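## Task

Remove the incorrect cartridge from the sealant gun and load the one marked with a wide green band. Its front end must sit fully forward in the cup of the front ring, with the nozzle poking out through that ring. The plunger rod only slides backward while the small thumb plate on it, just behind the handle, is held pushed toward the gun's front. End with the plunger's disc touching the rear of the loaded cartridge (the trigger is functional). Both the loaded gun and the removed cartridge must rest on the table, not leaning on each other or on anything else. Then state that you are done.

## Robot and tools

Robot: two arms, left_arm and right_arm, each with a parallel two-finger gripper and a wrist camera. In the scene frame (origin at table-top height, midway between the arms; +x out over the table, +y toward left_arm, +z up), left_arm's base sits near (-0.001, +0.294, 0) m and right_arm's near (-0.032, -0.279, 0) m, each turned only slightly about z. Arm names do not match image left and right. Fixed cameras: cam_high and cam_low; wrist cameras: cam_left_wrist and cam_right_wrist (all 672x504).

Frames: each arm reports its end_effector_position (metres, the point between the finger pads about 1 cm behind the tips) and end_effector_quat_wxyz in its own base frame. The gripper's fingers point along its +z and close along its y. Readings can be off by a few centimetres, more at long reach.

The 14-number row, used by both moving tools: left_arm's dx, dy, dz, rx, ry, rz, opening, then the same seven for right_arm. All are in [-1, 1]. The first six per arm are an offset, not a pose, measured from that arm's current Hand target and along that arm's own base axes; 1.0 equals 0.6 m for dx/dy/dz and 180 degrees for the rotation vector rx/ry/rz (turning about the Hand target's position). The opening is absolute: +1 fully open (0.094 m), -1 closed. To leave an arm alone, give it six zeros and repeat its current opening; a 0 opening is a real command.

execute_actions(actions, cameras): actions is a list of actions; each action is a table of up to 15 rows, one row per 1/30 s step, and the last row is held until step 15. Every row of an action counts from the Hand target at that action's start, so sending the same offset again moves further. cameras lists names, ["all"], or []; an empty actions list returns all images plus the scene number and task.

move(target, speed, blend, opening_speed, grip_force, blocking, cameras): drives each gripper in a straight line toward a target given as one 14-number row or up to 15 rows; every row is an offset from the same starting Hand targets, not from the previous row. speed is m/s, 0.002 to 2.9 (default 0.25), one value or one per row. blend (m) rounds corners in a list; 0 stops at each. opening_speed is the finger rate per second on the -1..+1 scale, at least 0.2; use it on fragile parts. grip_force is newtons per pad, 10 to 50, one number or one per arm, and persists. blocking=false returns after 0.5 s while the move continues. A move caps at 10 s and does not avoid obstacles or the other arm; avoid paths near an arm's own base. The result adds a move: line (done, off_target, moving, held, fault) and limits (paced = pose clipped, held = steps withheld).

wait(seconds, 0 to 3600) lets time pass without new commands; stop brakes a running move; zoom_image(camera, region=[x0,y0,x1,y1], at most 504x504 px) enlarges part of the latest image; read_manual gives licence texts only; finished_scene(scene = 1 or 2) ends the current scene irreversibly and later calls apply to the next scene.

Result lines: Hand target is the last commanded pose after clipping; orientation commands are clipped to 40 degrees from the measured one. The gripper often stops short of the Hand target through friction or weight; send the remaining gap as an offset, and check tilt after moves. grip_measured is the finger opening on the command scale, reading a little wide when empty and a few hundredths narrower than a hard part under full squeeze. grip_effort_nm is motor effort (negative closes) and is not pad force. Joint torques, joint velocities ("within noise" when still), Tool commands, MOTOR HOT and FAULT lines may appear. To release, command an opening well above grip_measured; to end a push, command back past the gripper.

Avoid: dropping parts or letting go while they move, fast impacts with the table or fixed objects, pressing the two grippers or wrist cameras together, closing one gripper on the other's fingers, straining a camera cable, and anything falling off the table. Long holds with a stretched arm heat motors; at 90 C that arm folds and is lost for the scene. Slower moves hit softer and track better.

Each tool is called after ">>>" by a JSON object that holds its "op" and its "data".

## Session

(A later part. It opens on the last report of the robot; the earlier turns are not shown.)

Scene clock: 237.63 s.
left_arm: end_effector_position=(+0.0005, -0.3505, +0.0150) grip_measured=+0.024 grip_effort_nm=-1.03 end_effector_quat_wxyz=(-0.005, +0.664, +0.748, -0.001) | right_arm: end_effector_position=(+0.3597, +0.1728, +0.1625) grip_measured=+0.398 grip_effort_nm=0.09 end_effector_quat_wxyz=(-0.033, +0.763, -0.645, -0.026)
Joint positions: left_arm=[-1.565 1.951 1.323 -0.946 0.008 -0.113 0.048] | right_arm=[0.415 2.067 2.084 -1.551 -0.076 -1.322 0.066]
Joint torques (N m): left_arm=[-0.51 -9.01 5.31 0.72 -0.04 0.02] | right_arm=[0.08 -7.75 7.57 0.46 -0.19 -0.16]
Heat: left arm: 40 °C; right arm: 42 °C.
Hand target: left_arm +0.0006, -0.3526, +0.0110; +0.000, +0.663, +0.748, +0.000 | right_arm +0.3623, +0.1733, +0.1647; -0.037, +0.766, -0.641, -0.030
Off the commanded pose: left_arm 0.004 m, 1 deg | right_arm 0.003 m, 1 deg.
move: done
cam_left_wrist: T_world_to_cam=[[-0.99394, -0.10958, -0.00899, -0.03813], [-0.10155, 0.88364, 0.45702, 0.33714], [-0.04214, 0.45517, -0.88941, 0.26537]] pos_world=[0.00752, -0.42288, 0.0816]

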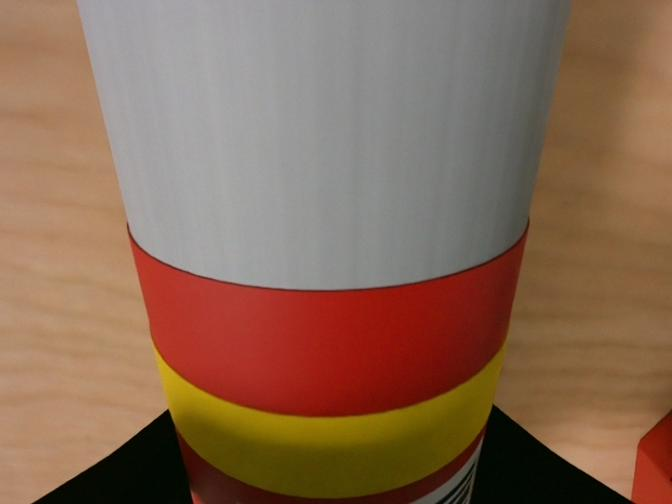

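>>> {"op": "move", "data": {"target": [[0,0,0.06,0,0,0,-0.1,0,0,0,0,0,0,0.4],[0.15,0.07,0.06,0,0,0,-0.1,0,0,0,0,0,0,0.4],[0.15,0.07,0.002,0,0,0,-0.1,0,0,0,0,0,0,0.4]], "speed": [0.15,0.2,0.08], "cameras": ["cam_left_wrist"]}}

>>> {"op": "move", "data": {"target": [[0,0,0,0,0,0,0.25,0,0,0,0,0,0,0.4],[0,0,0.2,0,0,0,0.3,0,0,0,0,0,0,0.4]], "speed": [0.1,0.1], "opening_speed": 0.4, "cameras": ["cam_left_wrist","cam_high"]}}

Scene clock: 240.53 s.
left_arm: end_effector_position=(+0.0905, -0.3046, +0.0142) grip_measured=+0.024 grip_effort_nm=-1.03 end_effector_quat_wxyz=(-0.014, +0.660, +0.751, +0.012) | right_arm: end_effector_position=(+0.3597, +0.1728, +0.1625) grip_measured=+0.398 grip_effort_nm=0.08 end_effector_quat_wxyz=(-0.033, +0.763, -0.645, -0.026)
Joint positions: left_arm=[-1.285 1.866 1.201 -0.942 -0.005 0.156 0.048] | right_arm=[0.415 2.067 2.084 -1.551 -0.076 -1.322 0.066]
Joint torques (N m): left_arm=[-0.36 -9.55 3.95 0.95 0.08 0.15] | right_arm=[0.1 -7.75 7.56 0.46 -0.18 -0.16]
Heat: left arm: 40 °C; right arm: 41 °C.
Hand target: left_arm +0.0906, -0.3105, +0.0123; +0.000, +0.663, +0.748, +0.000 | right_arm +0.3623, +0.1733, +0.1647; -0.037, +0.766, -0.641, -0.030
Off the commanded pose: left_arm 0.006 m, 2 deg | right_arm 0.003 m, 1 deg.
move: done
cam_left_wrist: T_world_to_cam=[[-0.99256, -0.12075, -0.01545, 0.05295], [-0.11306, 0.86732, 0.48475, 0.30182], [-0.04513, 0.48289, -0.87452, 0.25616]] pos_world=[0.09824, -0.37908, 0.07853]

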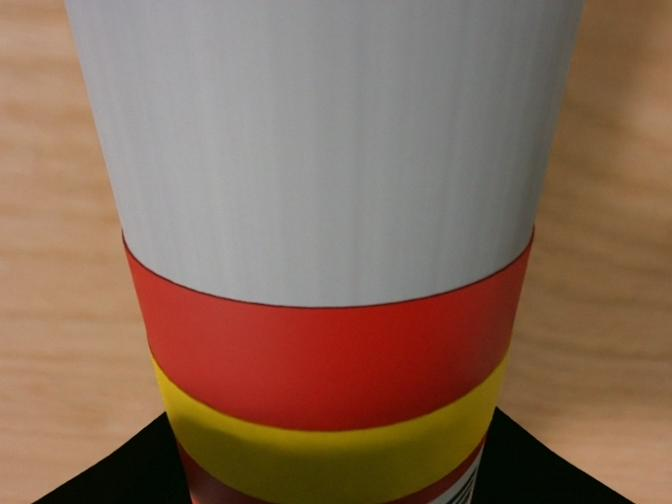

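Scene clock: 244.10 s.
left_arm: end_effector_position=(+0.0911, -0.3067, +0.1153) grip_measured=+0.297 grip_effort_nm=0.15 end_effector_quat_wxyz=(-0.019, +0.660, +0.751, +0.014) | right_arm: end_effector_position=(+0.3597, +0.1728, +0.1625) grip_measured=+0.398 grip_effort_nm=0.08 end_effector_quat_wxyz=(-0.033, +0.763, -0.645, -0.026)
Joint positions: left_arm=[-1.285 1.798 1.527 -1.347 -0.005 0.156 0.061] | right_arm=[0.415 2.067 2.084 -1.551 -0.076 -1.322 0.066]
Joint torques (N m): left_arm=[-0.36 -11.59 8.38 0.27 0.07 0.14] | right_arm=[0.1 -7.73 7.57 0.46 -0.18 -0.16]
Heat: left arm: 41 °C; right arm: 41 °C.
Hand target: left_arm +0.0906, -0.3105, +0.1322; +0.000, +0.663, +0.748, +0.000 | right_arm +0.3623, +0.1733, +0.1647; -0.037, +0.766, -0.641, -0.030
Off the commanded pose: left_arm 0.017 m, 3 deg | right_arm 0.003 m, 1 deg.
move: off_target (left_arm); target 2's new opening was sent with left_arm's hand 0.017 m and 3 deg from that target
cam_left_wrist: T_world_to_cam=[[-0.99261, -0.12055, -0.01376, 0.05466], [-0.11157, 0.8623, 0.49396, 0.25186], [-0.04768, 0.49184, -0.86938, 0.34791]] pos_world=[0.09894, -0.3817, 0.17881]
Images, in order (width x height): cam_high 672x504, cam_left_wrist 672x504.

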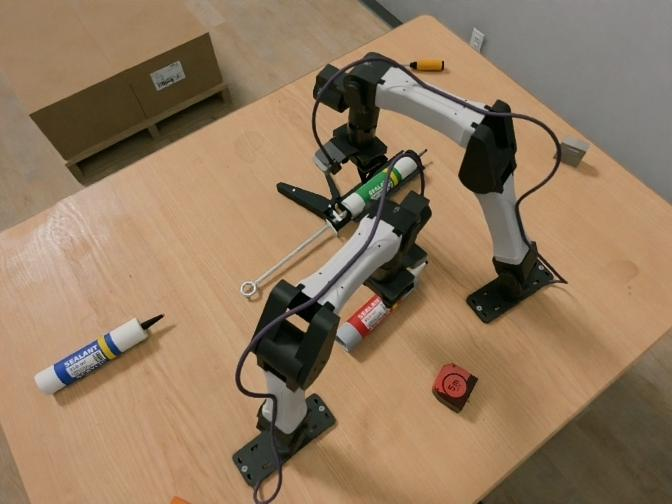

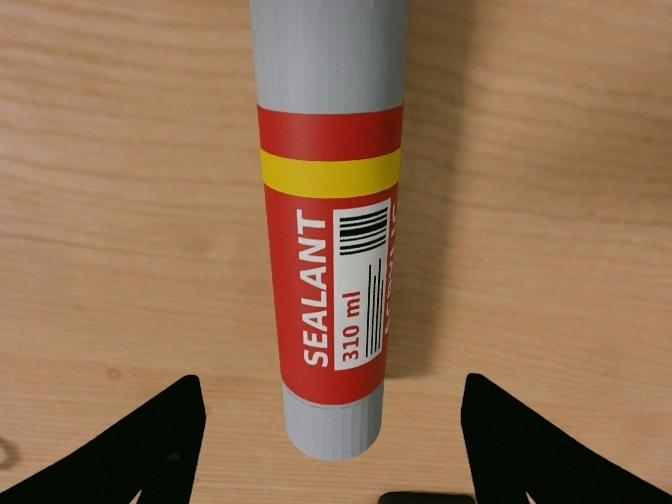

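>>> {"op": "move", "data": {"target": [[0,0,0,0,0,0,0.3,0.01,-0.19,-0.02,0,0,0,0.4]], "speed": 0.3, "cameras": ["cam_right_wrist","cam_high"]}}

>>> {"op": "zoom_image", "data": {"camera": "cam_right_wrist", "region": [200, 200, 480, 500]}}

Scene clock: 245.53 s.
left_arm: end_effector_position=(+0.0911, -0.3067, +0.1153) grip_measured=+0.297 grip_effort_nm=0.15 end_effector_quat_wxyz=(-0.019, +0.660, +0.751, +0.014) | right_arm: end_effector_position=(+0.3700, +0.0556, +0.1451) grip_measured=+0.398 grip_effort_nm=0.09 end_effector_quat_wxyz=(-0.023, +0.759, -0.650, -0.035)
Joint positions: left_arm=[-1.285 1.798 1.527 -1.347 -0.005 0.156 0.061] | right_arm=[0.111 1.992 1.904 -1.496 -0.083 -1.615 0.066]
Joint torques (N m): left_arm=[-0.34 -11.54 8.36 0.28 0.08 0.15] | right_arm=[0.81 -10.28 4.64 0.54 -0.2 -0.19]
Heat: left arm: 41 °C; right arm: 41 °C.
Hand target: left_arm +0.0906, -0.3105, +0.1322; +0.000, +0.663, +0.748, +0.000 | right_arm +0.3683, +0.0593, +0.1527; -0.037, +0.766, -0.641, -0.030
Off the commanded pose: left_arm 0.017 m, 3 deg | right_arm 0.009 m, 2 deg.
move: done
cam_right_wrist: T_world_to_cam=[[0.9857, 0.16853, 0.00047, -0.37757], [0.1589, -0.93029, 0.33063, -0.01473], [0.05616, -0.32582, -0.94376, 0.2196]] pos_world=[0.36218, 0.12148, 0.2123]
Images, in order (width x height): cam_high 672x504, cam_right_wrist 672x504.

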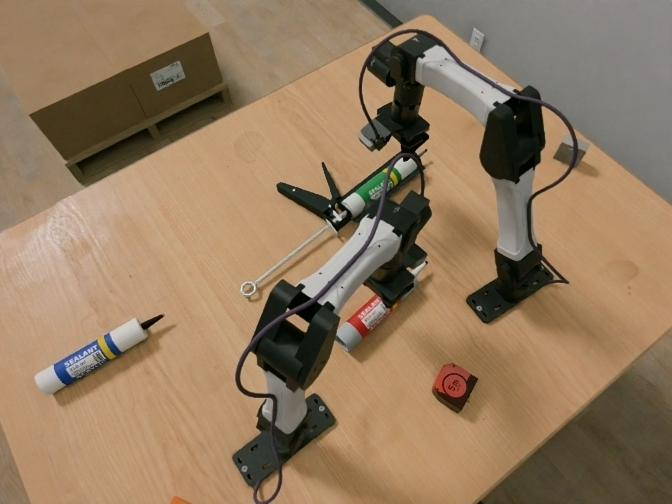

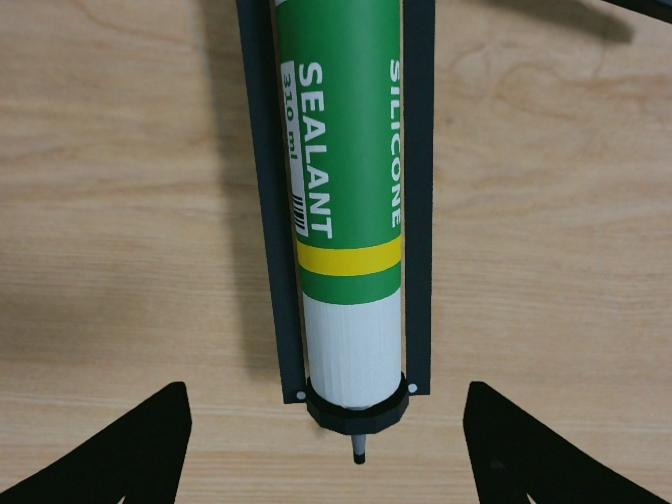

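Scaled by 1.680 from the camera's image (finer frame: 960x720).

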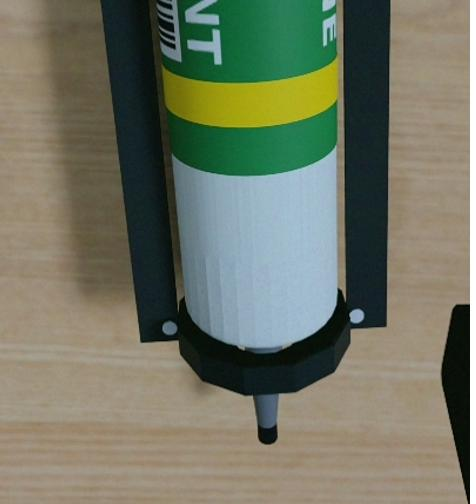

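>>> {"op": "zoom_image", "data": {"camera": "cam_right_wrist", "region": [290, 360, 430, 470]}}

Scaled by 3.600 from the camera's image (finer frame: 960x720).

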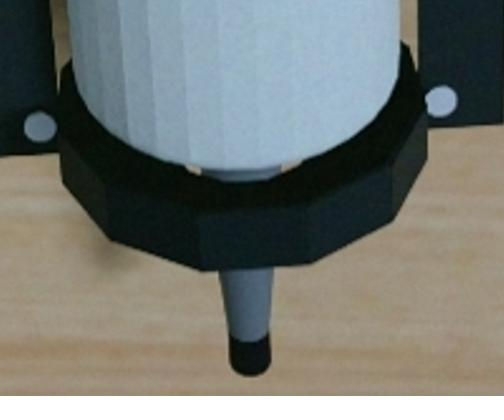

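>>> {"op": "move", "data": {"target": [[0,0,0,0,0,0,0.3,0.0218,-0.0187,-0.1,-0.026,-0.0064,0.024,0.3]], "speed": 0.15, "cameras": ["cam_right_wrist","cam_high"]}}

Scene clock: 248.30 s.
left_arm: end_effector_position=(+0.0911, -0.3067, +0.1153) grip_measured=+0.297 grip_effort_nm=0.15 end_effector_quat_wxyz=(-0.019, +0.660, +0.751, +0.014) | right_arm: end_effector_position=(+0.3824, +0.0473, +0.0970) grip_measured=+0.302 grip_effort_nm=-0.08 end_effector_quat_wxyz=(-0.016, +0.784, -0.621, +0.002)
Joint positions: left_arm=[-1.285 1.798 1.527 -1.347 -0.005 0.156 0.061] | right_arm=[0.115 1.988 1.709 -1.266 -0.019 -1.688 0.061]
Joint torques (N m): left_arm=[-0.35 -11.52 8.38 0.27 0.08 0.14] | right_arm=[1.07 -7.97 4.71 0.64 0.02 -0.17]
Heat: left arm: 41 °C; right arm: 42 °C.
Hand target: left_arm +0.0906, -0.3105, +0.1322; +0.000, +0.663, +0.748, +0.000 | right_arm +0.3813, +0.0481, +0.0927; -0.011, +0.791, -0.612, +0.003
Off the commanded pose: left_arm 0.017 m, 3 deg | right_arm 0.005 m, 1 deg.
move: done
cam_right_wrist: T_world_to_cam=[[0.96901, 0.24423, 0.03705, -0.38903], [0.21049, -0.89484, 0.39364, -0.03602], [0.1293, -0.37364, -0.91852, 0.14278]] pos_world=[0.3661, 0.11613, 0.15974]
Images, in order (width x height): cam_high 672x504, cam_right_wrist 672x504.

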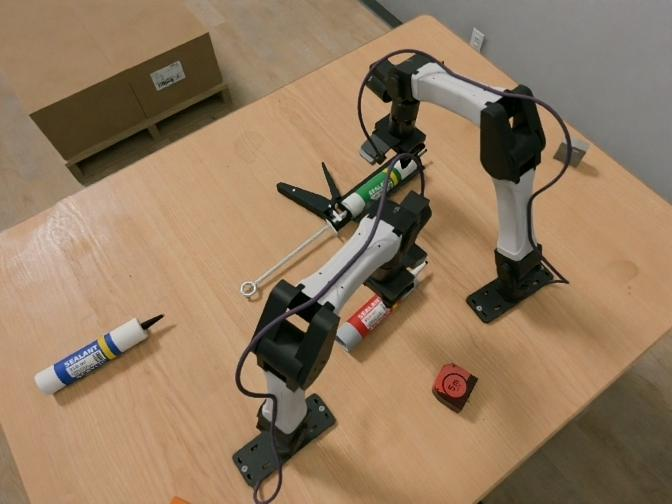

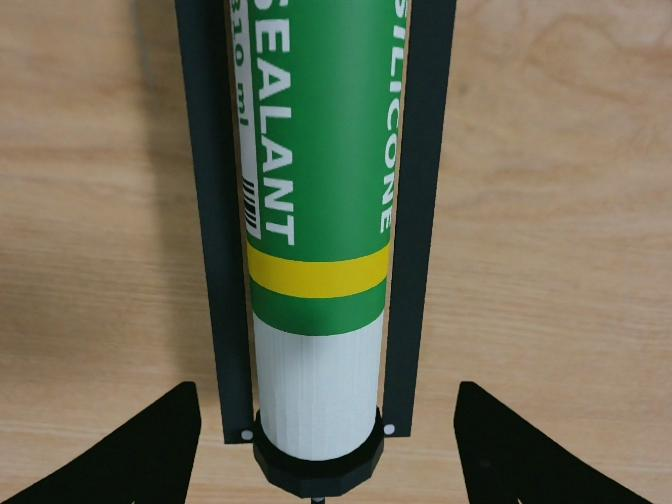

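>>> {"op": "move", "data": {"target": [[0,0,0,0,0,0,0.3,-0.0015,0,-0.096,0,0,0,0.2],[0,0,0,0,0,0,0.3,-0.0015,0,-0.096,0,0,0,-0.15]], "speed": 0.1, "opening_speed": 1.5, "cameras": ["cam_right_wrist","cam_low"]}}

>>> {"op": "zoom_image", "data": {"camera": "cam_low", "region": [295, 275, 375, 345]}}

Scene clock: 250.03 s.
left_arm: end_effector_position=(+0.0911, -0.3067, +0.1153) grip_measured=+0.297 grip_effort_nm=0.15 end_effector_quat_wxyz=(-0.019, +0.660, +0.751, +0.014) | right_arm: end_effector_position=(+0.3790, +0.0468, +0.0413) grip_measured=-0.084 grip_effort_nm=-1.03 end_effector_quat_wxyz=(-0.012, +0.784, -0.620, -0.001)
Joint positions: left_arm=[-1.285 1.798 1.527 -1.347 -0.005 0.156 0.061] | right_arm=[0.115 2.016 1.525 -1.065 -0.018 -1.689 0.043]
Joint torques (N m): left_arm=[-0.36 -11.54 8.35 0.28 0.09 0.15] | right_arm=[1.11 -7.61 4.55 0.77 0 -0.16]
Heat: left arm: 41 °C; right arm: 41 °C.
Hand target: left_arm +0.0906, -0.3105, +0.1322; +0.000, +0.663, +0.748, +0.000 | right_arm +0.3805, +0.0482, +0.0351; -0.011, +0.791, -0.612, +0.003
Off the commanded pose: left_arm 0.017 m, 3 deg | right_arm 0.006 m, 1 deg.
move: done
cam_right_wrist: T_world_to_cam=[[0.96905, 0.24536, 0.02722, -0.38325], [0.21527, -0.89386, 0.39329, -0.01563], [0.12083, -0.37526, -0.91901, 0.09504]] pos_world=[0.36327, 0.11573, 0.10393]
Images, in order (width x height): cam_low 672x504, cam_right_wrist 672x504.

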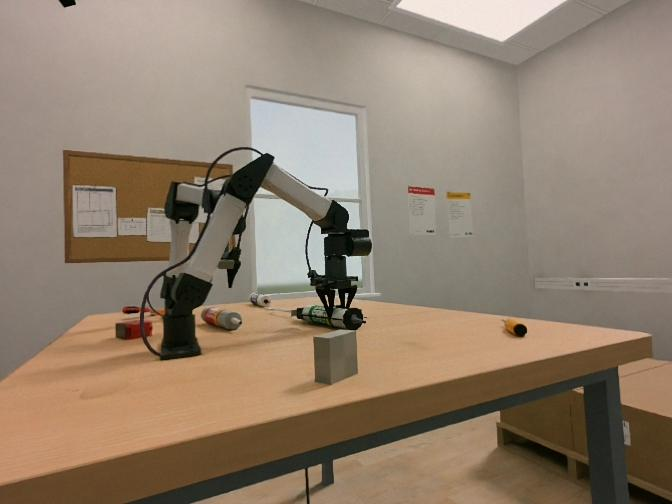

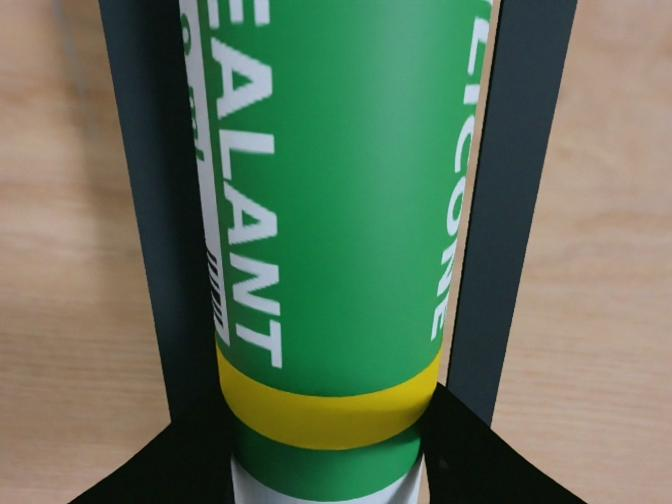

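Scaled by 6.300 from the camera's image (finer frame: 960x720).

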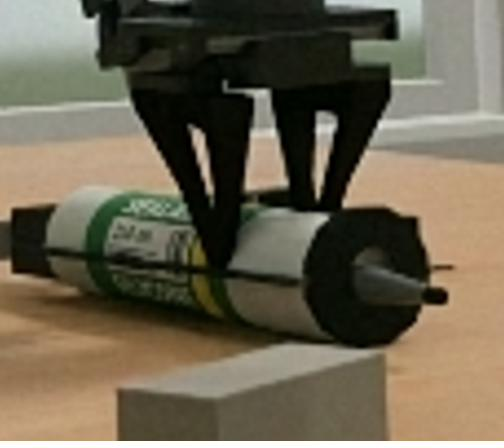

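>>> {"op": "zoom_image", "data": {"camera": "cam_low", "region": [335, 300, 371, 336]}}

Scaled by 14.000 from the camera's image (finer frame: 960x720).

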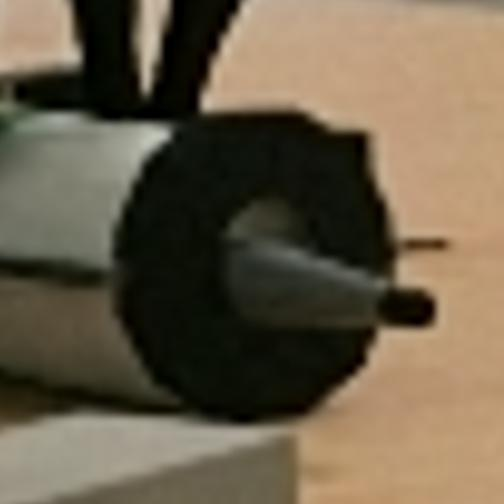

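>>> {"op": "move", "data": {"target": [[0,0,0,0,0,0,0.3,0,0,0.03,0,0,0,-0.15]], "speed": 0.04, "cameras": ["cam_right_wrist","cam_low"]}}

>>> {"op": "zoom_image", "data": {"camera": "cam_low", "region": [335, 300, 371, 336]}}

Scene clock: 251.30 s.
left_arm: end_effector_position=(+0.0911, -0.3067, +0.1153) grip_measured=+0.297 grip_effort_nm=0.15 end_effector_quat_wxyz=(-0.019, +0.660, +0.751, +0.014) | right_arm: end_effector_position=(+0.3771, +0.0466, +0.0419) grip_measured=-0.084 grip_effort_nm=-1.03 end_effector_quat_wxyz=(-0.009, +0.784, -0.620, -0.004)
Joint positions: left_arm=[-1.285 1.798 1.527 -1.347 -0.005 0.156 0.061] | right_arm=[0.115 2.016 1.528 -1.076 -0.018 -1.689 0.043]
Joint torques (N m): left_arm=[-0.34 -11.59 8.36 0.28 0.08 0.13] | right_arm=[1.11 -8.94 8.1 0.15 0 -0.16]
Heat: left arm: 42 °C; right arm: 41 °C.
Hand target: left_arm +0.0906, -0.3105, +0.1322; +0.000, +0.663, +0.748, +0.000 | right_arm +0.3804, +0.0482, +0.0530; -0.011, +0.791, -0.612, +0.003
Off the commanded pose: left_arm 0.017 m, 3 deg | right_arm 0.012 m, 1 deg.
move: off_target (right_arm)
cam_right_wrist: T_world_to_cam=[[0.96923, 0.24541, 0.01891, -0.38104], [0.21857, -0.89348, 0.39234, -0.01695], [0.11318, -0.37613, -0.91963, 0.09879]] pos_world=[0.36184, 0.11553, 0.10471]
Images, in order (width x height): cam_low 672x504, cam_right_wrist 672x504.

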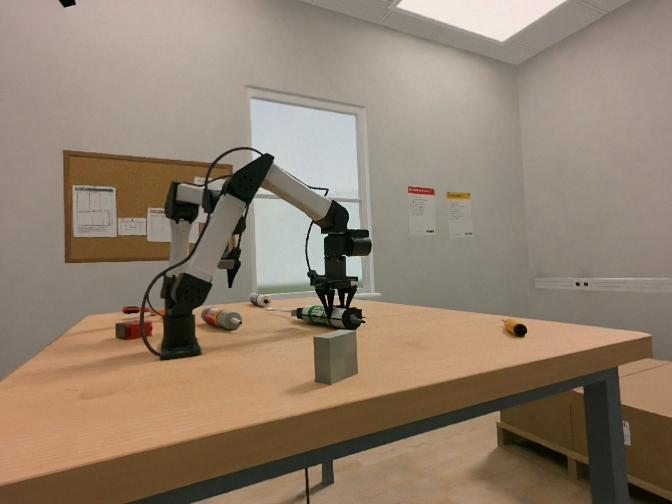

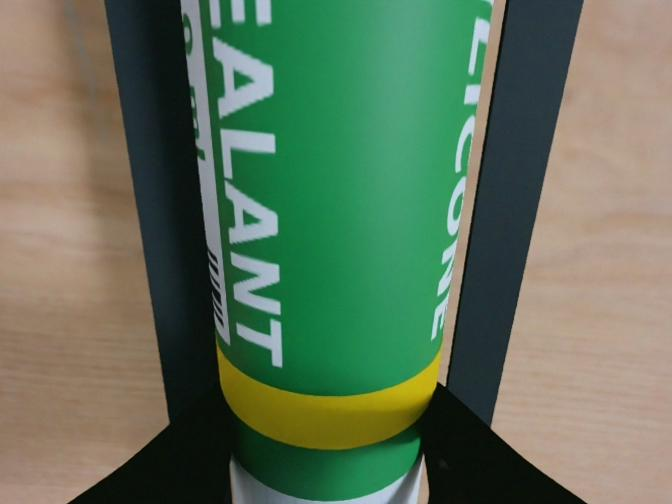

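Scaled by 14.000 from the camera's image (finer frame: 960x720).

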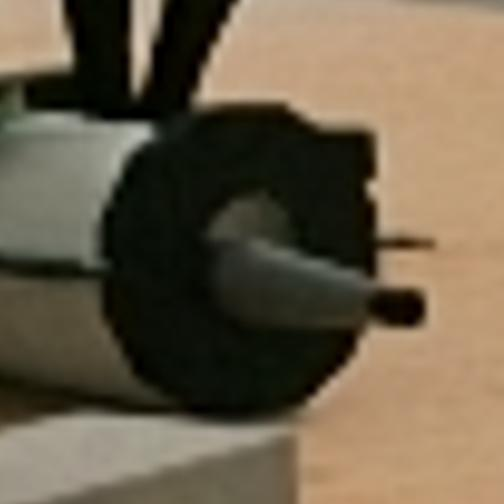

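>>> {"op": "move", "data": {"target": [[0,0,0,0,0,0,0.3,0,0,0.018,0,0,0,-0.15]], "speed": 0.04, "cameras": ["cam_low"]}}

>>> {"op": "zoom_image", "data": {"camera": "cam_low", "region": [325, 290, 375, 340]}}

Scene clock: 252.07 s.
left_arm: end_effector_position=(+0.0911, -0.3067, +0.1153) grip_measured=+0.297 grip_effort_nm=0.15 end_effector_quat_wxyz=(-0.019, +0.660, +0.751, +0.014) | right_arm: end_effector_position=(+0.3768, +0.0458, +0.0485) grip_measured=-0.084 grip_effort_nm=-1.03 end_effector_quat_wxyz=(-0.005, +0.784, -0.620, -0.005)
Joint positions: left_arm=[-1.285 1.798 1.527 -1.347 -0.005 0.156 0.061] | right_arm=[0.115 2.016 1.555 -1.111 -0.014 -1.689 0.043]
Joint torques (N m): left_arm=[-0.35 -11.51 8.38 0.27 0.08 0.14] | right_arm=[1.01 -9.57 8.42 0.08 -0.04 -0.16]
Heat: left arm: 42 °C; right arm: 42 °C.
Hand target: left_arm +0.0906, -0.3105, +0.1322; +0.000, +0.663, +0.748, +0.000 | right_arm +0.3804, +0.0481, +0.0638; -0.011, +0.791, -0.612, +0.003
Off the commanded pose: left_arm 0.017 m, 3 deg | right_arm 0.016 m, 2 deg.
move: off_target (right_arm)

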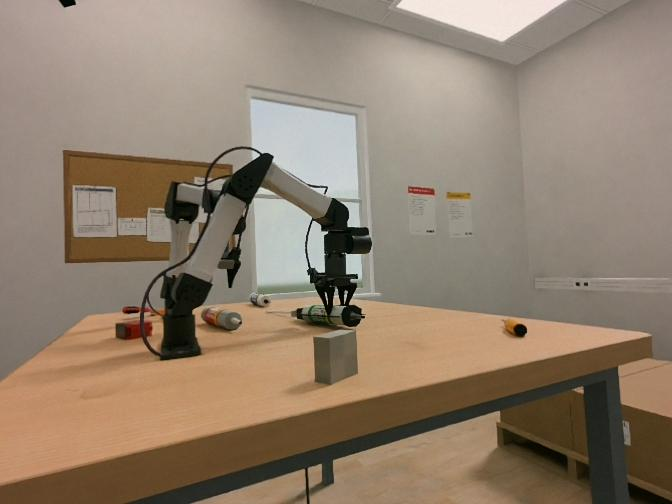

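Scaled by 10.080 from the camera's image (finer frame: 960x720).

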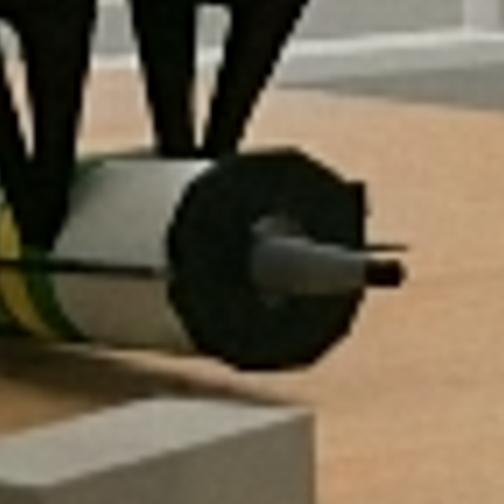

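>>> {"op": "move", "data": {"target": [[0,0,0.03,0,0,0,0.3,0,0,-0.04,0,0,0,-0.15],[0.385,0.30,0.0,0,0,0,0.3,0,0,-0.04,0,0,0,-0.15]], "speed": [0.1,0.35], "cameras": ["cam_left_wrist","cam_low"]}}

>>> {"op": "zoom_image", "data": {"camera": "cam_low", "region": [325, 290, 375, 340]}}

Scene clock: 255.07 s.
left_arm: end_effector_position=(+0.3171, -0.1259, +0.1291) grip_measured=+0.297 grip_effort_nm=0.15 end_effector_quat_wxyz=(-0.007, +0.658, +0.753, +0.002) | right_arm: end_effector_position=(+0.3781, +0.0456, +0.0422) grip_measured=-0.084 grip_effort_nm=-1.03 end_effector_quat_wxyz=(-0.007, +0.784, -0.620, -0.001)
Joint positions: left_arm=[-0.382 1.847 1.644 -1.38 -0.008 1.055 0.061] | right_arm=[0.115 2.018 1.532 -1.076 -0.012 -1.689 0.043]
Joint torques (N m): left_arm=[-0.5 -8.01 8.53 0.41 0.14 0.14] | right_arm=[1.11 -8.1 5.07 0.69 -0.06 -0.15]
Heat: left arm: 42 °C; right arm: 41 °C.
Hand target: left_arm +0.3216, -0.1306, +0.1322; +0.000, +0.663, +0.748, +0.000 | right_arm +0.3804, +0.0482, +0.0399; -0.011, +0.791, -0.612, +0.003
Off the commanded pose: left_arm 0.007 m, 1 deg | right_arm 0.004 m, 1 deg.
move: done
cam_left_wrist: T_world_to_cam=[[-0.99205, -0.12536, -0.01123, 0.29994], [-0.11625, 0.87845, 0.46348, 0.12196], [-0.04824, 0.4611, -0.88604, 0.28017]] pos_world=[0.32525, -0.19872, 0.19508]
Images, in order (width x height): cam_low 672x504, cam_left_wrist 672x504.

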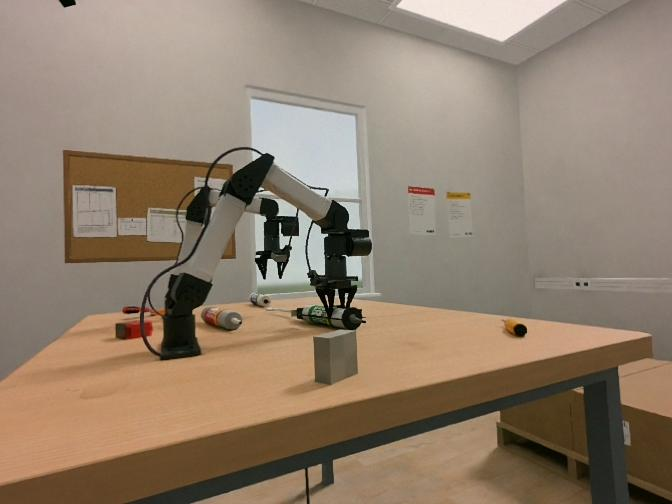

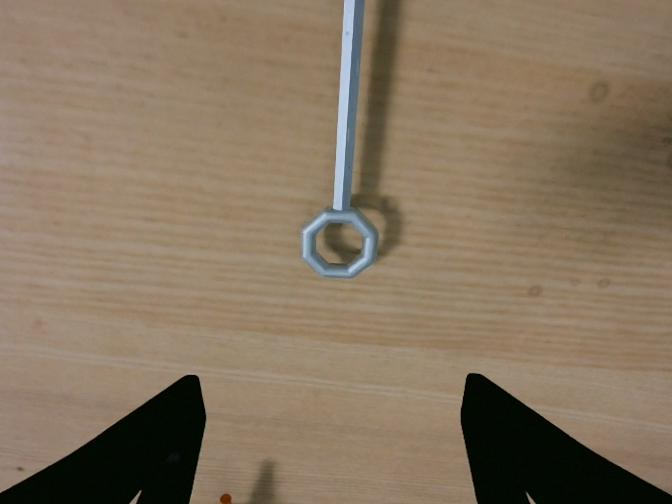

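Scaled by 10.080 from the camera's image (finer frame: 960x720).

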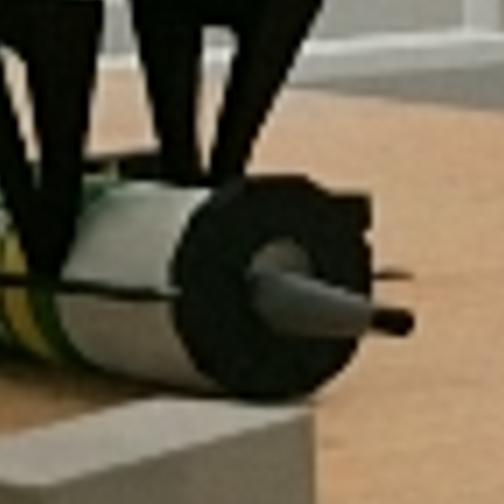

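>>> {"op": "move", "data": {"target": [[-0.005,-0.0265,-0.201,0,0,-0.0145,0.3,0,0,0,0,0,0,-0.15],[-0.005,-0.0265,-0.201,0,0,-0.0145,-1,0,0,0,0,0,0,-0.15],[-0.006,-0.005,-0.201,0,0,-0.0145,-1,0,0,0.032,0,0,0,-0.15]], "speed": [0.15,0.1,0.04], "cameras": ["cam_left_wrist","cam_low"]}}

>>> {"op": "zoom_image", "data": {"camera": "cam_low", "region": [325, 290, 375, 340]}}

Scene clock: 258.53 s.
left_arm: end_effector_position=(+0.3175, -0.1413, +0.0106) grip_measured=-0.851 grip_effort_nm=-1.03 end_effector_quat_wxyz=(+0.002, +0.682, +0.731, -0.006) | right_arm: end_effector_position=(+0.3774, +0.0455, +0.0454) grip_measured=-0.084 grip_effort_nm=-1.03 end_effector_quat_wxyz=(-0.005, +0.784, -0.620, -0.003)
Joint positions: left_arm=[-0.412 1.944 1.293 -0.92 0.012 1.09 0.007] | right_arm=[0.115 2.018 1.544 -1.095 -0.012 -1.689 0.043]
Joint torques (N m): left_arm=[1.31 -10.45 4.71 0.48 -0.03 0.16] | right_arm=[1.1 -9.44 8.16 0.11 -0.06 -0.15]
Heat: left arm: 42 °C; right arm: 41 °C.
Hand target: left_arm +0.3180, -0.1335, +0.0116; +0.000, +0.680, +0.733, +0.000 | right_arm +0.3804, +0.0482, +0.0591; -0.011, +0.791, -0.612, +0.003
Off the commanded pose: left_arm 0.008 m, 1 deg | right_arm 0.014 m, 1 deg.
move: off_target (right_arm)
cam_left_wrist: T_world_to_cam=[[-0.99811, -0.06043, -0.01145, 0.30813], [-0.05924, 0.89464, 0.44284, 0.17477], [-0.01652, 0.44268, -0.89653, 0.16976]] pos_world=[0.32071, -0.21289, 0.07833]
Images, in order (width x height): cam_low 672x504, cam_left_wrist 672x504.

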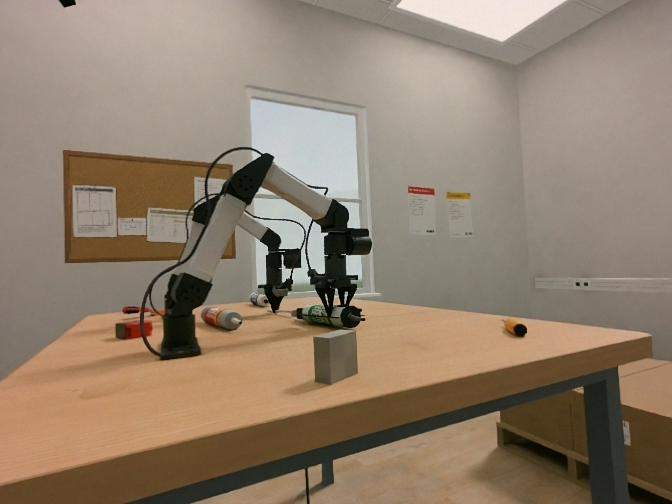

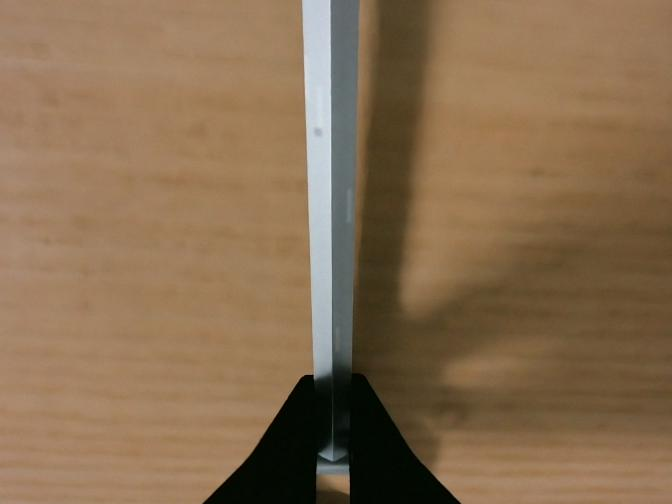

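Scaled by 10.080 from the camera's image (finer frame: 960x720).

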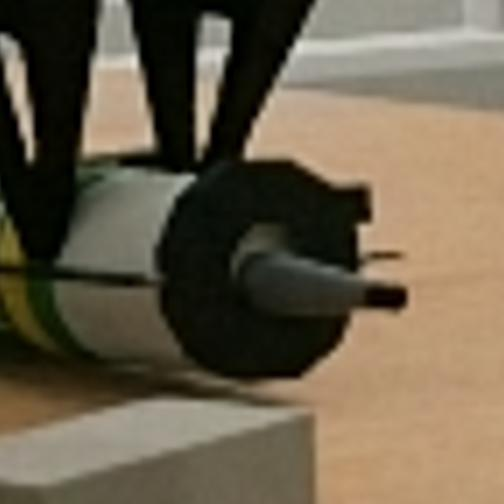

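>>> {"op": "move", "data": {"target": [[0,0,0,0,0,0,-1,0,0,-0.03,0,0,0,-0.15],[0,0,0,0,0,0,-1,0,0,-0.03,0,0,0,0.3],[0,0,0,0,0,0,-1,0,0,0.14,0,0,0,0.3],[0,0,0,0,0,0,-1,-0.161,0.355,0.07,0.1875,-0.2022,-0.507,-0.45]], "speed": [0.1,0.1,0.25,0.4], "cameras": ["cam_right_wrist"]}}

Scene clock: 266.47 s.
left_arm: end_effector_position=(+0.3187, -0.1411, +0.0106) grip_measured=-0.851 grip_effort_nm=-1.03 end_effector_quat_wxyz=(+0.004, +0.683, +0.730, -0.005) | right_arm: end_effector_position=(+0.2801, +0.2550, +0.0940) grip_measured=-0.448 grip_effort_nm=-0.08 end_effector_quat_wxyz=(+0.368, -0.071, +0.924, -0.077)
Joint positions: left_arm=[-0.411 1.944 1.293 -0.916 0.013 1.094 0.007] | right_arm=[1.037 1.691 1.096 -0.613 0.695 0.752 0.026]
Joint torques (N m): left_arm=[1.16 -10.44 4.71 0.44 -0.04 0.12] | right_arm=[0.92 -5.56 8.35 1.25 0.46 0.2]
Heat: left arm: 42 °C; right arm: 40 °C.
Hand target: left_arm +0.3180, -0.1335, +0.0116; +0.000, +0.680, +0.733, +0.000 | right_arm +0.2839, +0.2612, +0.1010; +0.376, -0.060, +0.922, -0.071
Off the commanded pose: left_arm 0.008 m, 1 deg | right_arm 0.010 m, 2 deg.
move: done
cam_right_wrist: T_world_to_cam=[[0.07829, -0.9742, 0.21167, 0.2032], [-0.93804, -0.14388, -0.31526, 0.3694], [0.33758, -0.17387, -0.9251, 0.1221]] pos_world=[0.28939, 0.27234, 0.1864]

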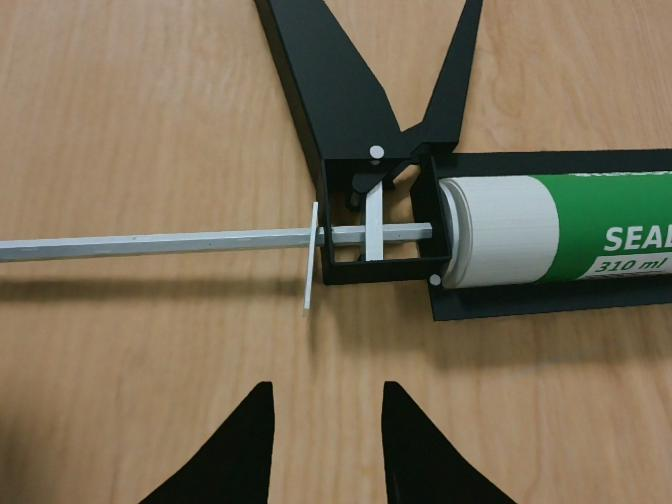

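>>> {"op": "move", "data": {"target": [[0,0,0,0,0,0,-1,0.0508,-0.0158,-0.12,0,0,0,-0.45],[0,0,0,0,0,0,-1,0.0508,-0.0158,-0.12,0,0,0,-1],[0,0.02,0,0,0,0,-1,0.068,-0.1,-0.114,0,0,0.11,-1],[-0.008,0.09,0,0,0,0,-1,0.068,-0.1,-0.114,0,0,0.11,-1]], "speed": [0.1,0.1,0.06,0.06], "cameras": ["cam_right_wrist"]}}

Scene clock: 273.30 s.
left_arm: end_effector_position=(+0.3135, -0.1322, +0.0081) grip_measured=-0.851 grip_effort_nm=-1.03 end_effector_quat_wxyz=(+0.047, +0.688, +0.722, -0.061) | right_arm: end_effector_position=(+0.3119, +0.2479, +0.0313) grip_measured=-0.984 grip_effort_nm=-0.89 end_effector_quat_wxyz=(+0.372, -0.250, +0.890, +0.083)
Joint positions: left_arm=[-0.322 1.894 1.204 -0.847 0.15 1.198 0.007] | right_arm=[0.749 1.646 0.672 0.169 0.179 0.13 0.001]
Joint torques (N m): left_arm=[6 -12.07 3.81 -0.05 -1.13 0.48] | right_arm=[-2.82 -8.24 3.63 1.56 1.5 -0.31]
Heat: left arm: 42 °C; right arm: 40 °C.
Hand target: left_arm +0.3132, -0.0795, +0.0116; +0.000, +0.680, +0.733, +0.000 | right_arm +0.3247, +0.2012, +0.0327; +0.383, -0.218, +0.898, -0.005
Off the commanded pose: left_arm 0.053 m, 9 deg | right_arm 0.048 m, 11 deg.
move: off_target (left_arm, right_arm)
cam_right_wrist: T_world_to_cam=[[0.50992, -0.85844, 0.05534, 0.04862], [-0.79406, -0.49447, -0.35351, 0.42163], [0.33083, 0.13632, -0.93379, -0.0224]] pos_world=[0.31741, 0.25327, 0.12544]

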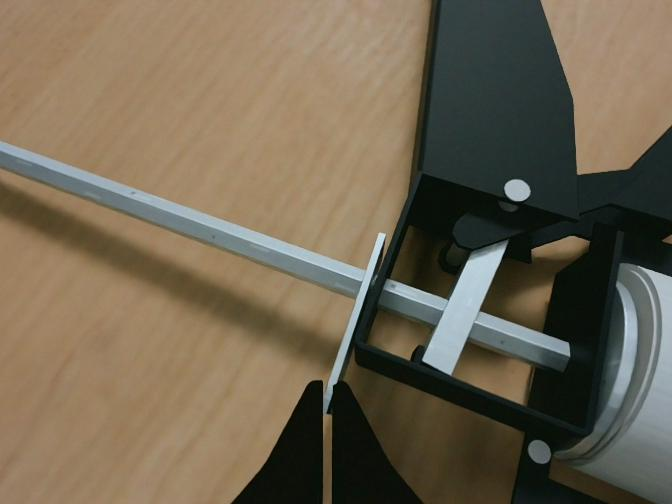

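>>> {"op": "move", "data": {"target": [[0.002,-0.062,0,0,0,0,-1,-0.0153,0.0537,0,0,0,0,-1],[0.002,-0.062,0,0,0,0,-1,-0.0153,0.0537,0,0,0,0,-0.45],[0.002,-0.062,0,0,0,0,-1,-0.08,0.05,0.12,0,0,0,-0.45],[0.002,-0.062,0,0,0,0,-1,0.05,-0.15,0.2,-0.2097,0.1683,0.4025,0.3]], "speed": [0.06,0.1,0.2,0.4], "cameras": ["cam_right_wrist"]}}

>>> {"op": "move", "data": {"target": [0,0,0,0,0,0,-1,0.0413,-0.0853,-0.088,0,0,0,0.3], "speed": 0.2, "cameras": ["cam_right_wrist"]}}

Scene clock: 280.10 s.
left_arm: end_effector_position=(+0.3110, -0.1333, +0.0107) grip_measured=-0.851 grip_effort_nm=-1.03 end_effector_quat_wxyz=(+0.025, +0.685, +0.728, -0.033) | right_arm: end_effector_position=(+0.3508, +0.1124, +0.1497) grip_measured=+0.298 grip_effort_nm=0.09 end_effector_quat_wxyz=(+0.000, +0.784, -0.621, -0.004)
Joint positions: left_arm=[-0.364 1.894 1.222 -0.878 0.08 1.145 0.007] | right_arm=[0.307 1.961 1.881 -1.495 -0.007 -1.495 0.061]
Joint torques (N m): left_arm=[0.7 -8.77 6.84 0.2 -0.58 0.04] | right_arm=[0.36 -7.08 7.79 0.33 0.02 -0.17]
Heat: left arm: 42 °C; right arm: 39 °C.
Hand target: left_arm +0.3144, -0.1167, +0.0116; +0.000, +0.680, +0.733, +0.000 | right_arm +0.3547, +0.1111, +0.1527; +0.000, +0.788, -0.616, +0.000
Off the commanded pose: left_arm 0.017 m, 5 deg | right_arm 0.005 m, 1 deg.
move: off_target (left_arm); target 2's new opening was sent with right_arm's hand 0.017 m and 5 deg from that target
cam_right_wrist: T_world_to_cam=[[0.96974, 0.24408, 0.00472, -0.37169], [0.22164, -0.88835, 0.40212, 0.00215], [0.10234, -0.38891, -0.91557, 0.23025]] pos_world=[0.33641, 0.18218, 0.2117]

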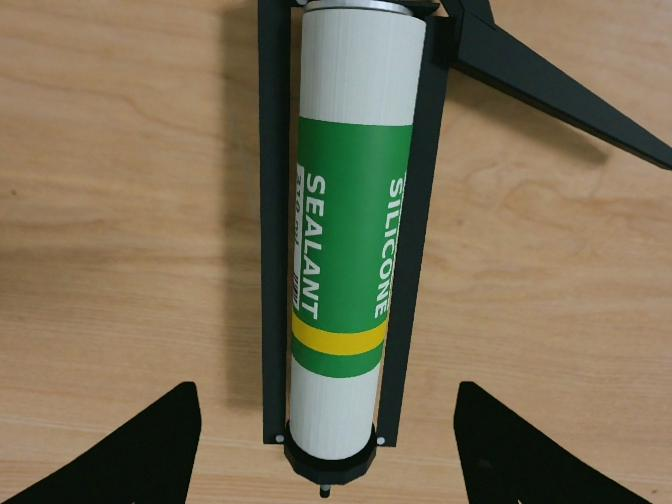

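Scene clock: 281.27 s.
left_arm: end_effector_position=(+0.3110, -0.1333, +0.0107) grip_measured=-0.851 grip_effort_nm=-1.03 end_effector_quat_wxyz=(+0.025, +0.685, +0.728, -0.033) | right_arm: end_effector_position=(+0.3795, +0.0596, +0.1027) grip_measured=+0.298 grip_effort_nm=0.09 end_effector_quat_wxyz=(-0.001, +0.782, -0.623, +0.000)
Joint positions: left_arm=[-0.364 1.894 1.222 -0.878 0.08 1.145 0.007] | right_arm=[0.155 2.007 1.759 -1.322 -0.001 -1.641 0.061]
Joint torques (N m): left_arm=[0.69 -8.76 6.84 0.19 -0.58 0.04] | right_arm=[0.88 -8.14 4.92 0.56 -0.03 -0.17]
Heat: left arm: 42 °C; right arm: 39 °C.
Hand target: left_arm +0.3144, -0.1167, +0.0116; +0.000, +0.680, +0.733, +0.000 | right_arm +0.3794, +0.0601, +0.0999; +0.000, +0.788, -0.616, +0.000
Off the commanded pose: left_arm 0.017 m, 5 deg | right_arm 0.003 m, 1 deg.
move: done
cam_right_wrist: T_world_to_cam=[[0.97096, 0.23897, 0.01094, -0.38721], [0.21399, -0.88807, 0.40686, -0.02982], [0.10694, -0.39271, -0.91343, 0.16198]] pos_world=[0.36502, 0.12966, 0.16432]

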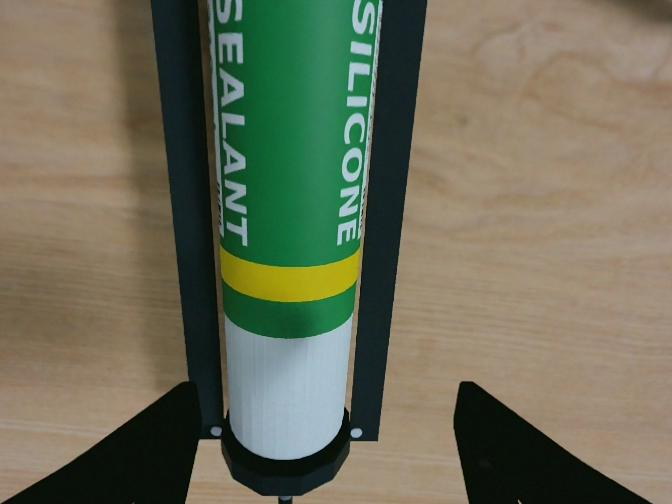

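>>> {"op": "move", "data": {"target": [0,0,0,0,0,0,-1,-0.0167,-0.004,-0.05,0,0,0,0.2], "cameras": ["cam_right_wrist","cam_low"]}}

Scene clock: 283.13 s.
left_arm: end_effector_position=(+0.3110, -0.1333, +0.0107) grip_measured=-0.851 grip_effort_nm=-1.03 end_effector_quat_wxyz=(+0.025, +0.685, +0.728, -0.033) | right_arm: end_effector_position=(+0.3682, +0.0578, +0.0635) grip_measured=+0.202 grip_effort_nm=-0.08 end_effector_quat_wxyz=(+0.009, +0.783, -0.622, -0.009)
Joint positions: left_arm=[-0.364 1.894 1.222 -0.878 0.08 1.145 0.007] | right_arm=[0.155 2.002 1.595 -1.189 -0.001 -1.644 0.056]
Joint torques (N m): left_arm=[0.7 -8.81 6.89 0.21 -0.59 0.04] | right_arm=[0.59 -10.03 4.97 0.47 -0.03 -0.18]
Heat: left arm: 41 °C; right arm: 39 °C.
Hand target: left_arm +0.3144, -0.1167, +0.0116; +0.000, +0.680, +0.733, +0.000 | right_arm +0.3694, +0.0576, +0.0699; +0.000, +0.788, -0.616, +0.000
Off the commanded pose: left_arm 0.017 m, 5 deg | right_arm 0.007 m, 2 deg.
move: done
cam_right_wrist: T_world_to_cam=[[0.97037, 0.24112, -0.01569, -0.37356], [0.22668, -0.88591, 0.40469, -0.01763], [0.08368, -0.39625, -0.91432, 0.13551]] pos_world=[0.35514, 0.12815, 0.12518]
Images, in order (width x height): cam_low 672x504, cam_right_wrist 672x504.

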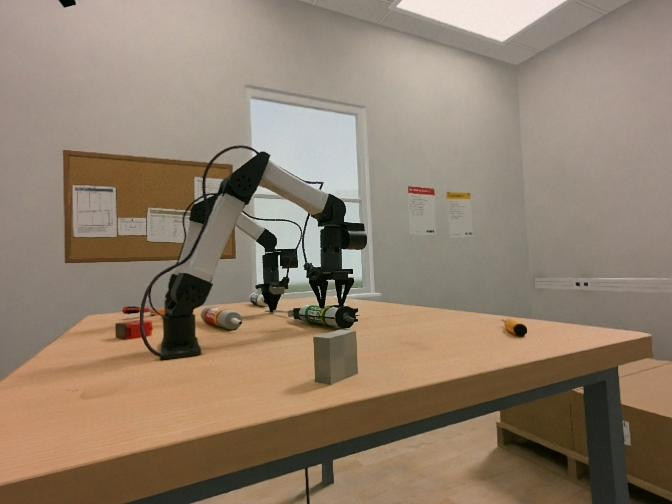

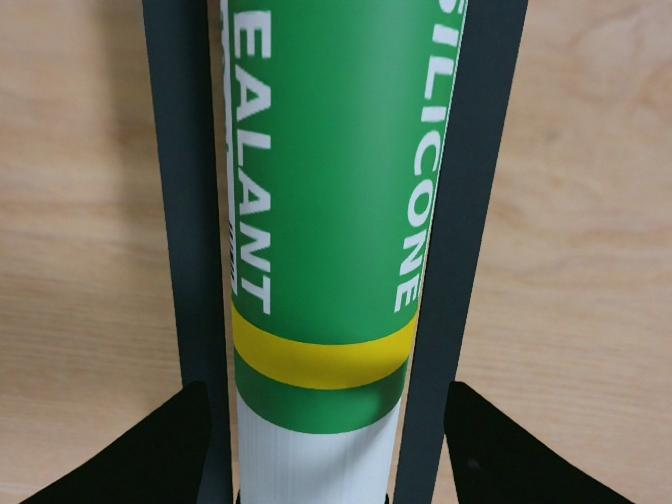

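>>> {"op": "move", "data": {"target": [[0,0,0,0,0,0,-1,-0.003,-0.001,-0.058,0,0,0,0.2],[0,0,0,0,0,0,-1,-0.003,-0.001,-0.058,0,0,0,-0.15]], "speed": 0.1, "opening_speed": 1.0, "cameras": ["cam_right_wrist"]}}

Scene clock: 284.57 s.
left_arm: end_effector_position=(+0.3116, -0.1331, +0.0124) grip_measured=-0.851 grip_effort_nm=-1.03 end_effector_quat_wxyz=(+0.024, +0.685, +0.728, -0.032) | right_arm: end_effector_position=(+0.3666, +0.0575, +0.0416) grip_measured=-0.060 grip_effort_nm=-1.00 end_effector_quat_wxyz=(+0.003, +0.783, -0.622, -0.004)
Joint positions: left_arm=[-0.364 1.894 1.229 -0.886 0.078 1.145 0.007] | right_arm=[0.155 1.999 1.502 -1.084 -0.001 -1.645 0.044]
Joint torques (N m): left_arm=[0.7 -8.75 6.26 0.28 -0.56 0.03] | right_arm=[0.54 -8.03 3.55 0.82 -0.03 -0.17]
Heat: left arm: 41 °C; right arm: 39 °C.
Hand target: left_arm +0.3144, -0.1167, +0.0116; +0.000, +0.680, +0.733, +0.000 | right_arm +0.3676, +0.0570, +0.0351; +0.000, +0.788, -0.616, +0.000
Off the commanded pose: left_arm 0.017 m, 5 deg | right_arm 0.007 m, 1 deg.
move: done
cam_right_wrist: T_world_to_cam=[[0.97011, 0.24264, -0.00018, -0.37292], [0.22178, -0.8864, 0.40634, -0.00695], [0.09844, -0.39424, -0.91372, 0.10993]] pos_world=[0.3525, 0.12766, 0.1032]

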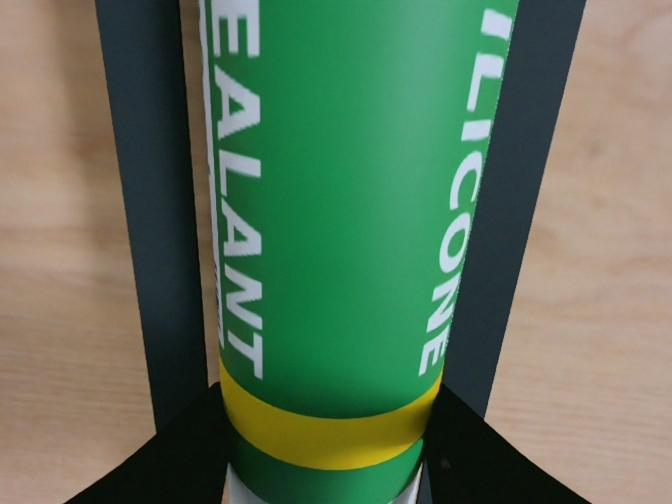

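>>> {"op": "move", "data": {"target": [0,0,0,0,0,0,-1,0,0,0.041,0,0,0,-0.3], "speed": 0.1, "cameras": ["cam_low","cam_right_wrist"]}}

>>> {"op": "zoom_image", "data": {"camera": "cam_low", "region": [325, 290, 375, 340]}}

Scene clock: 285.43 s.
left_arm: end_effector_position=(+0.3122, -0.1311, +0.0123) grip_measured=-0.851 grip_effort_nm=-1.03 end_effector_quat_wxyz=(+0.021, +0.685, +0.728, -0.027) | right_arm: end_effector_position=(+0.3633, +0.0570, +0.0434) grip_measured=-0.063 grip_effort_nm=-1.03 end_effector_quat_wxyz=(+0.009, +0.783, -0.621, -0.009)
Joint positions: left_arm=[-0.364 1.894 1.229 -0.887 0.066 1.146 0.007] | right_arm=[0.155 1.998 1.507 -1.105 -0.001 -1.646 0.044]
Joint torques (N m): left_arm=[0.65 -8.79 6.26 0.26 -0.46 0.03] | right_arm=[0.54 -9.8 8.23 0.03 -0.03 -0.16]
Heat: left arm: 41 °C; right arm: 39 °C.
Hand target: left_arm +0.3144, -0.1167, +0.0116; +0.000, +0.680, +0.733, +0.000 | right_arm +0.3676, +0.0570, +0.0597; +0.000, +0.788, -0.616, +0.000
Off the commanded pose: left_arm 0.015 m, 4 deg | right_arm 0.017 m, 2 deg.
move: off_target (right_arm)
cam_right_wrist: T_world_to_cam=[[0.96993, 0.24296, -0.01419, -0.36895], [0.22772, -0.88545, 0.40512, -0.00961], [0.08586, -0.39617, -0.91415, 0.11642]] pos_world=[0.35005, 0.12725, 0.10508]

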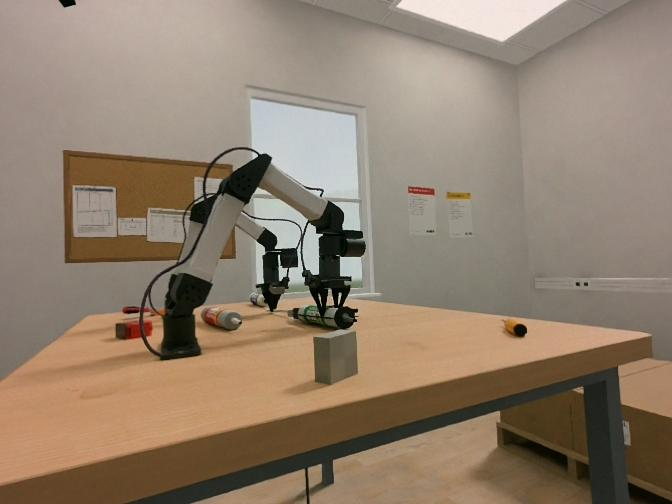

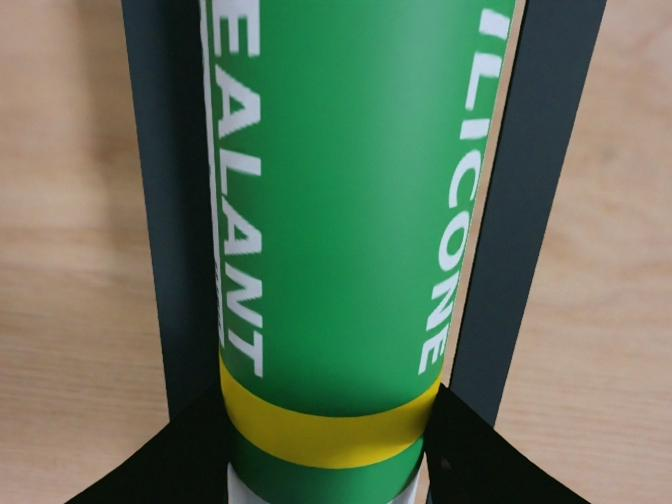

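Scaled by 10.080 from the camera's image (finer frame: 960x720).

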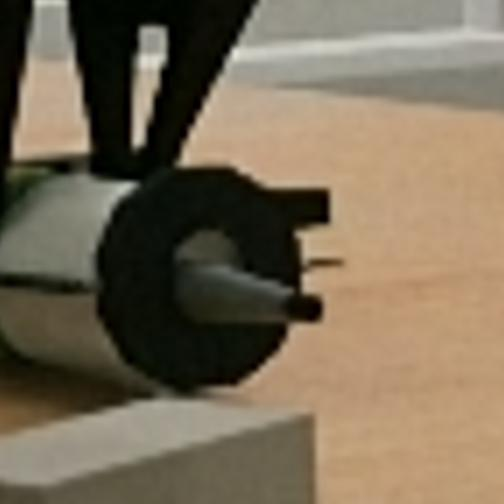

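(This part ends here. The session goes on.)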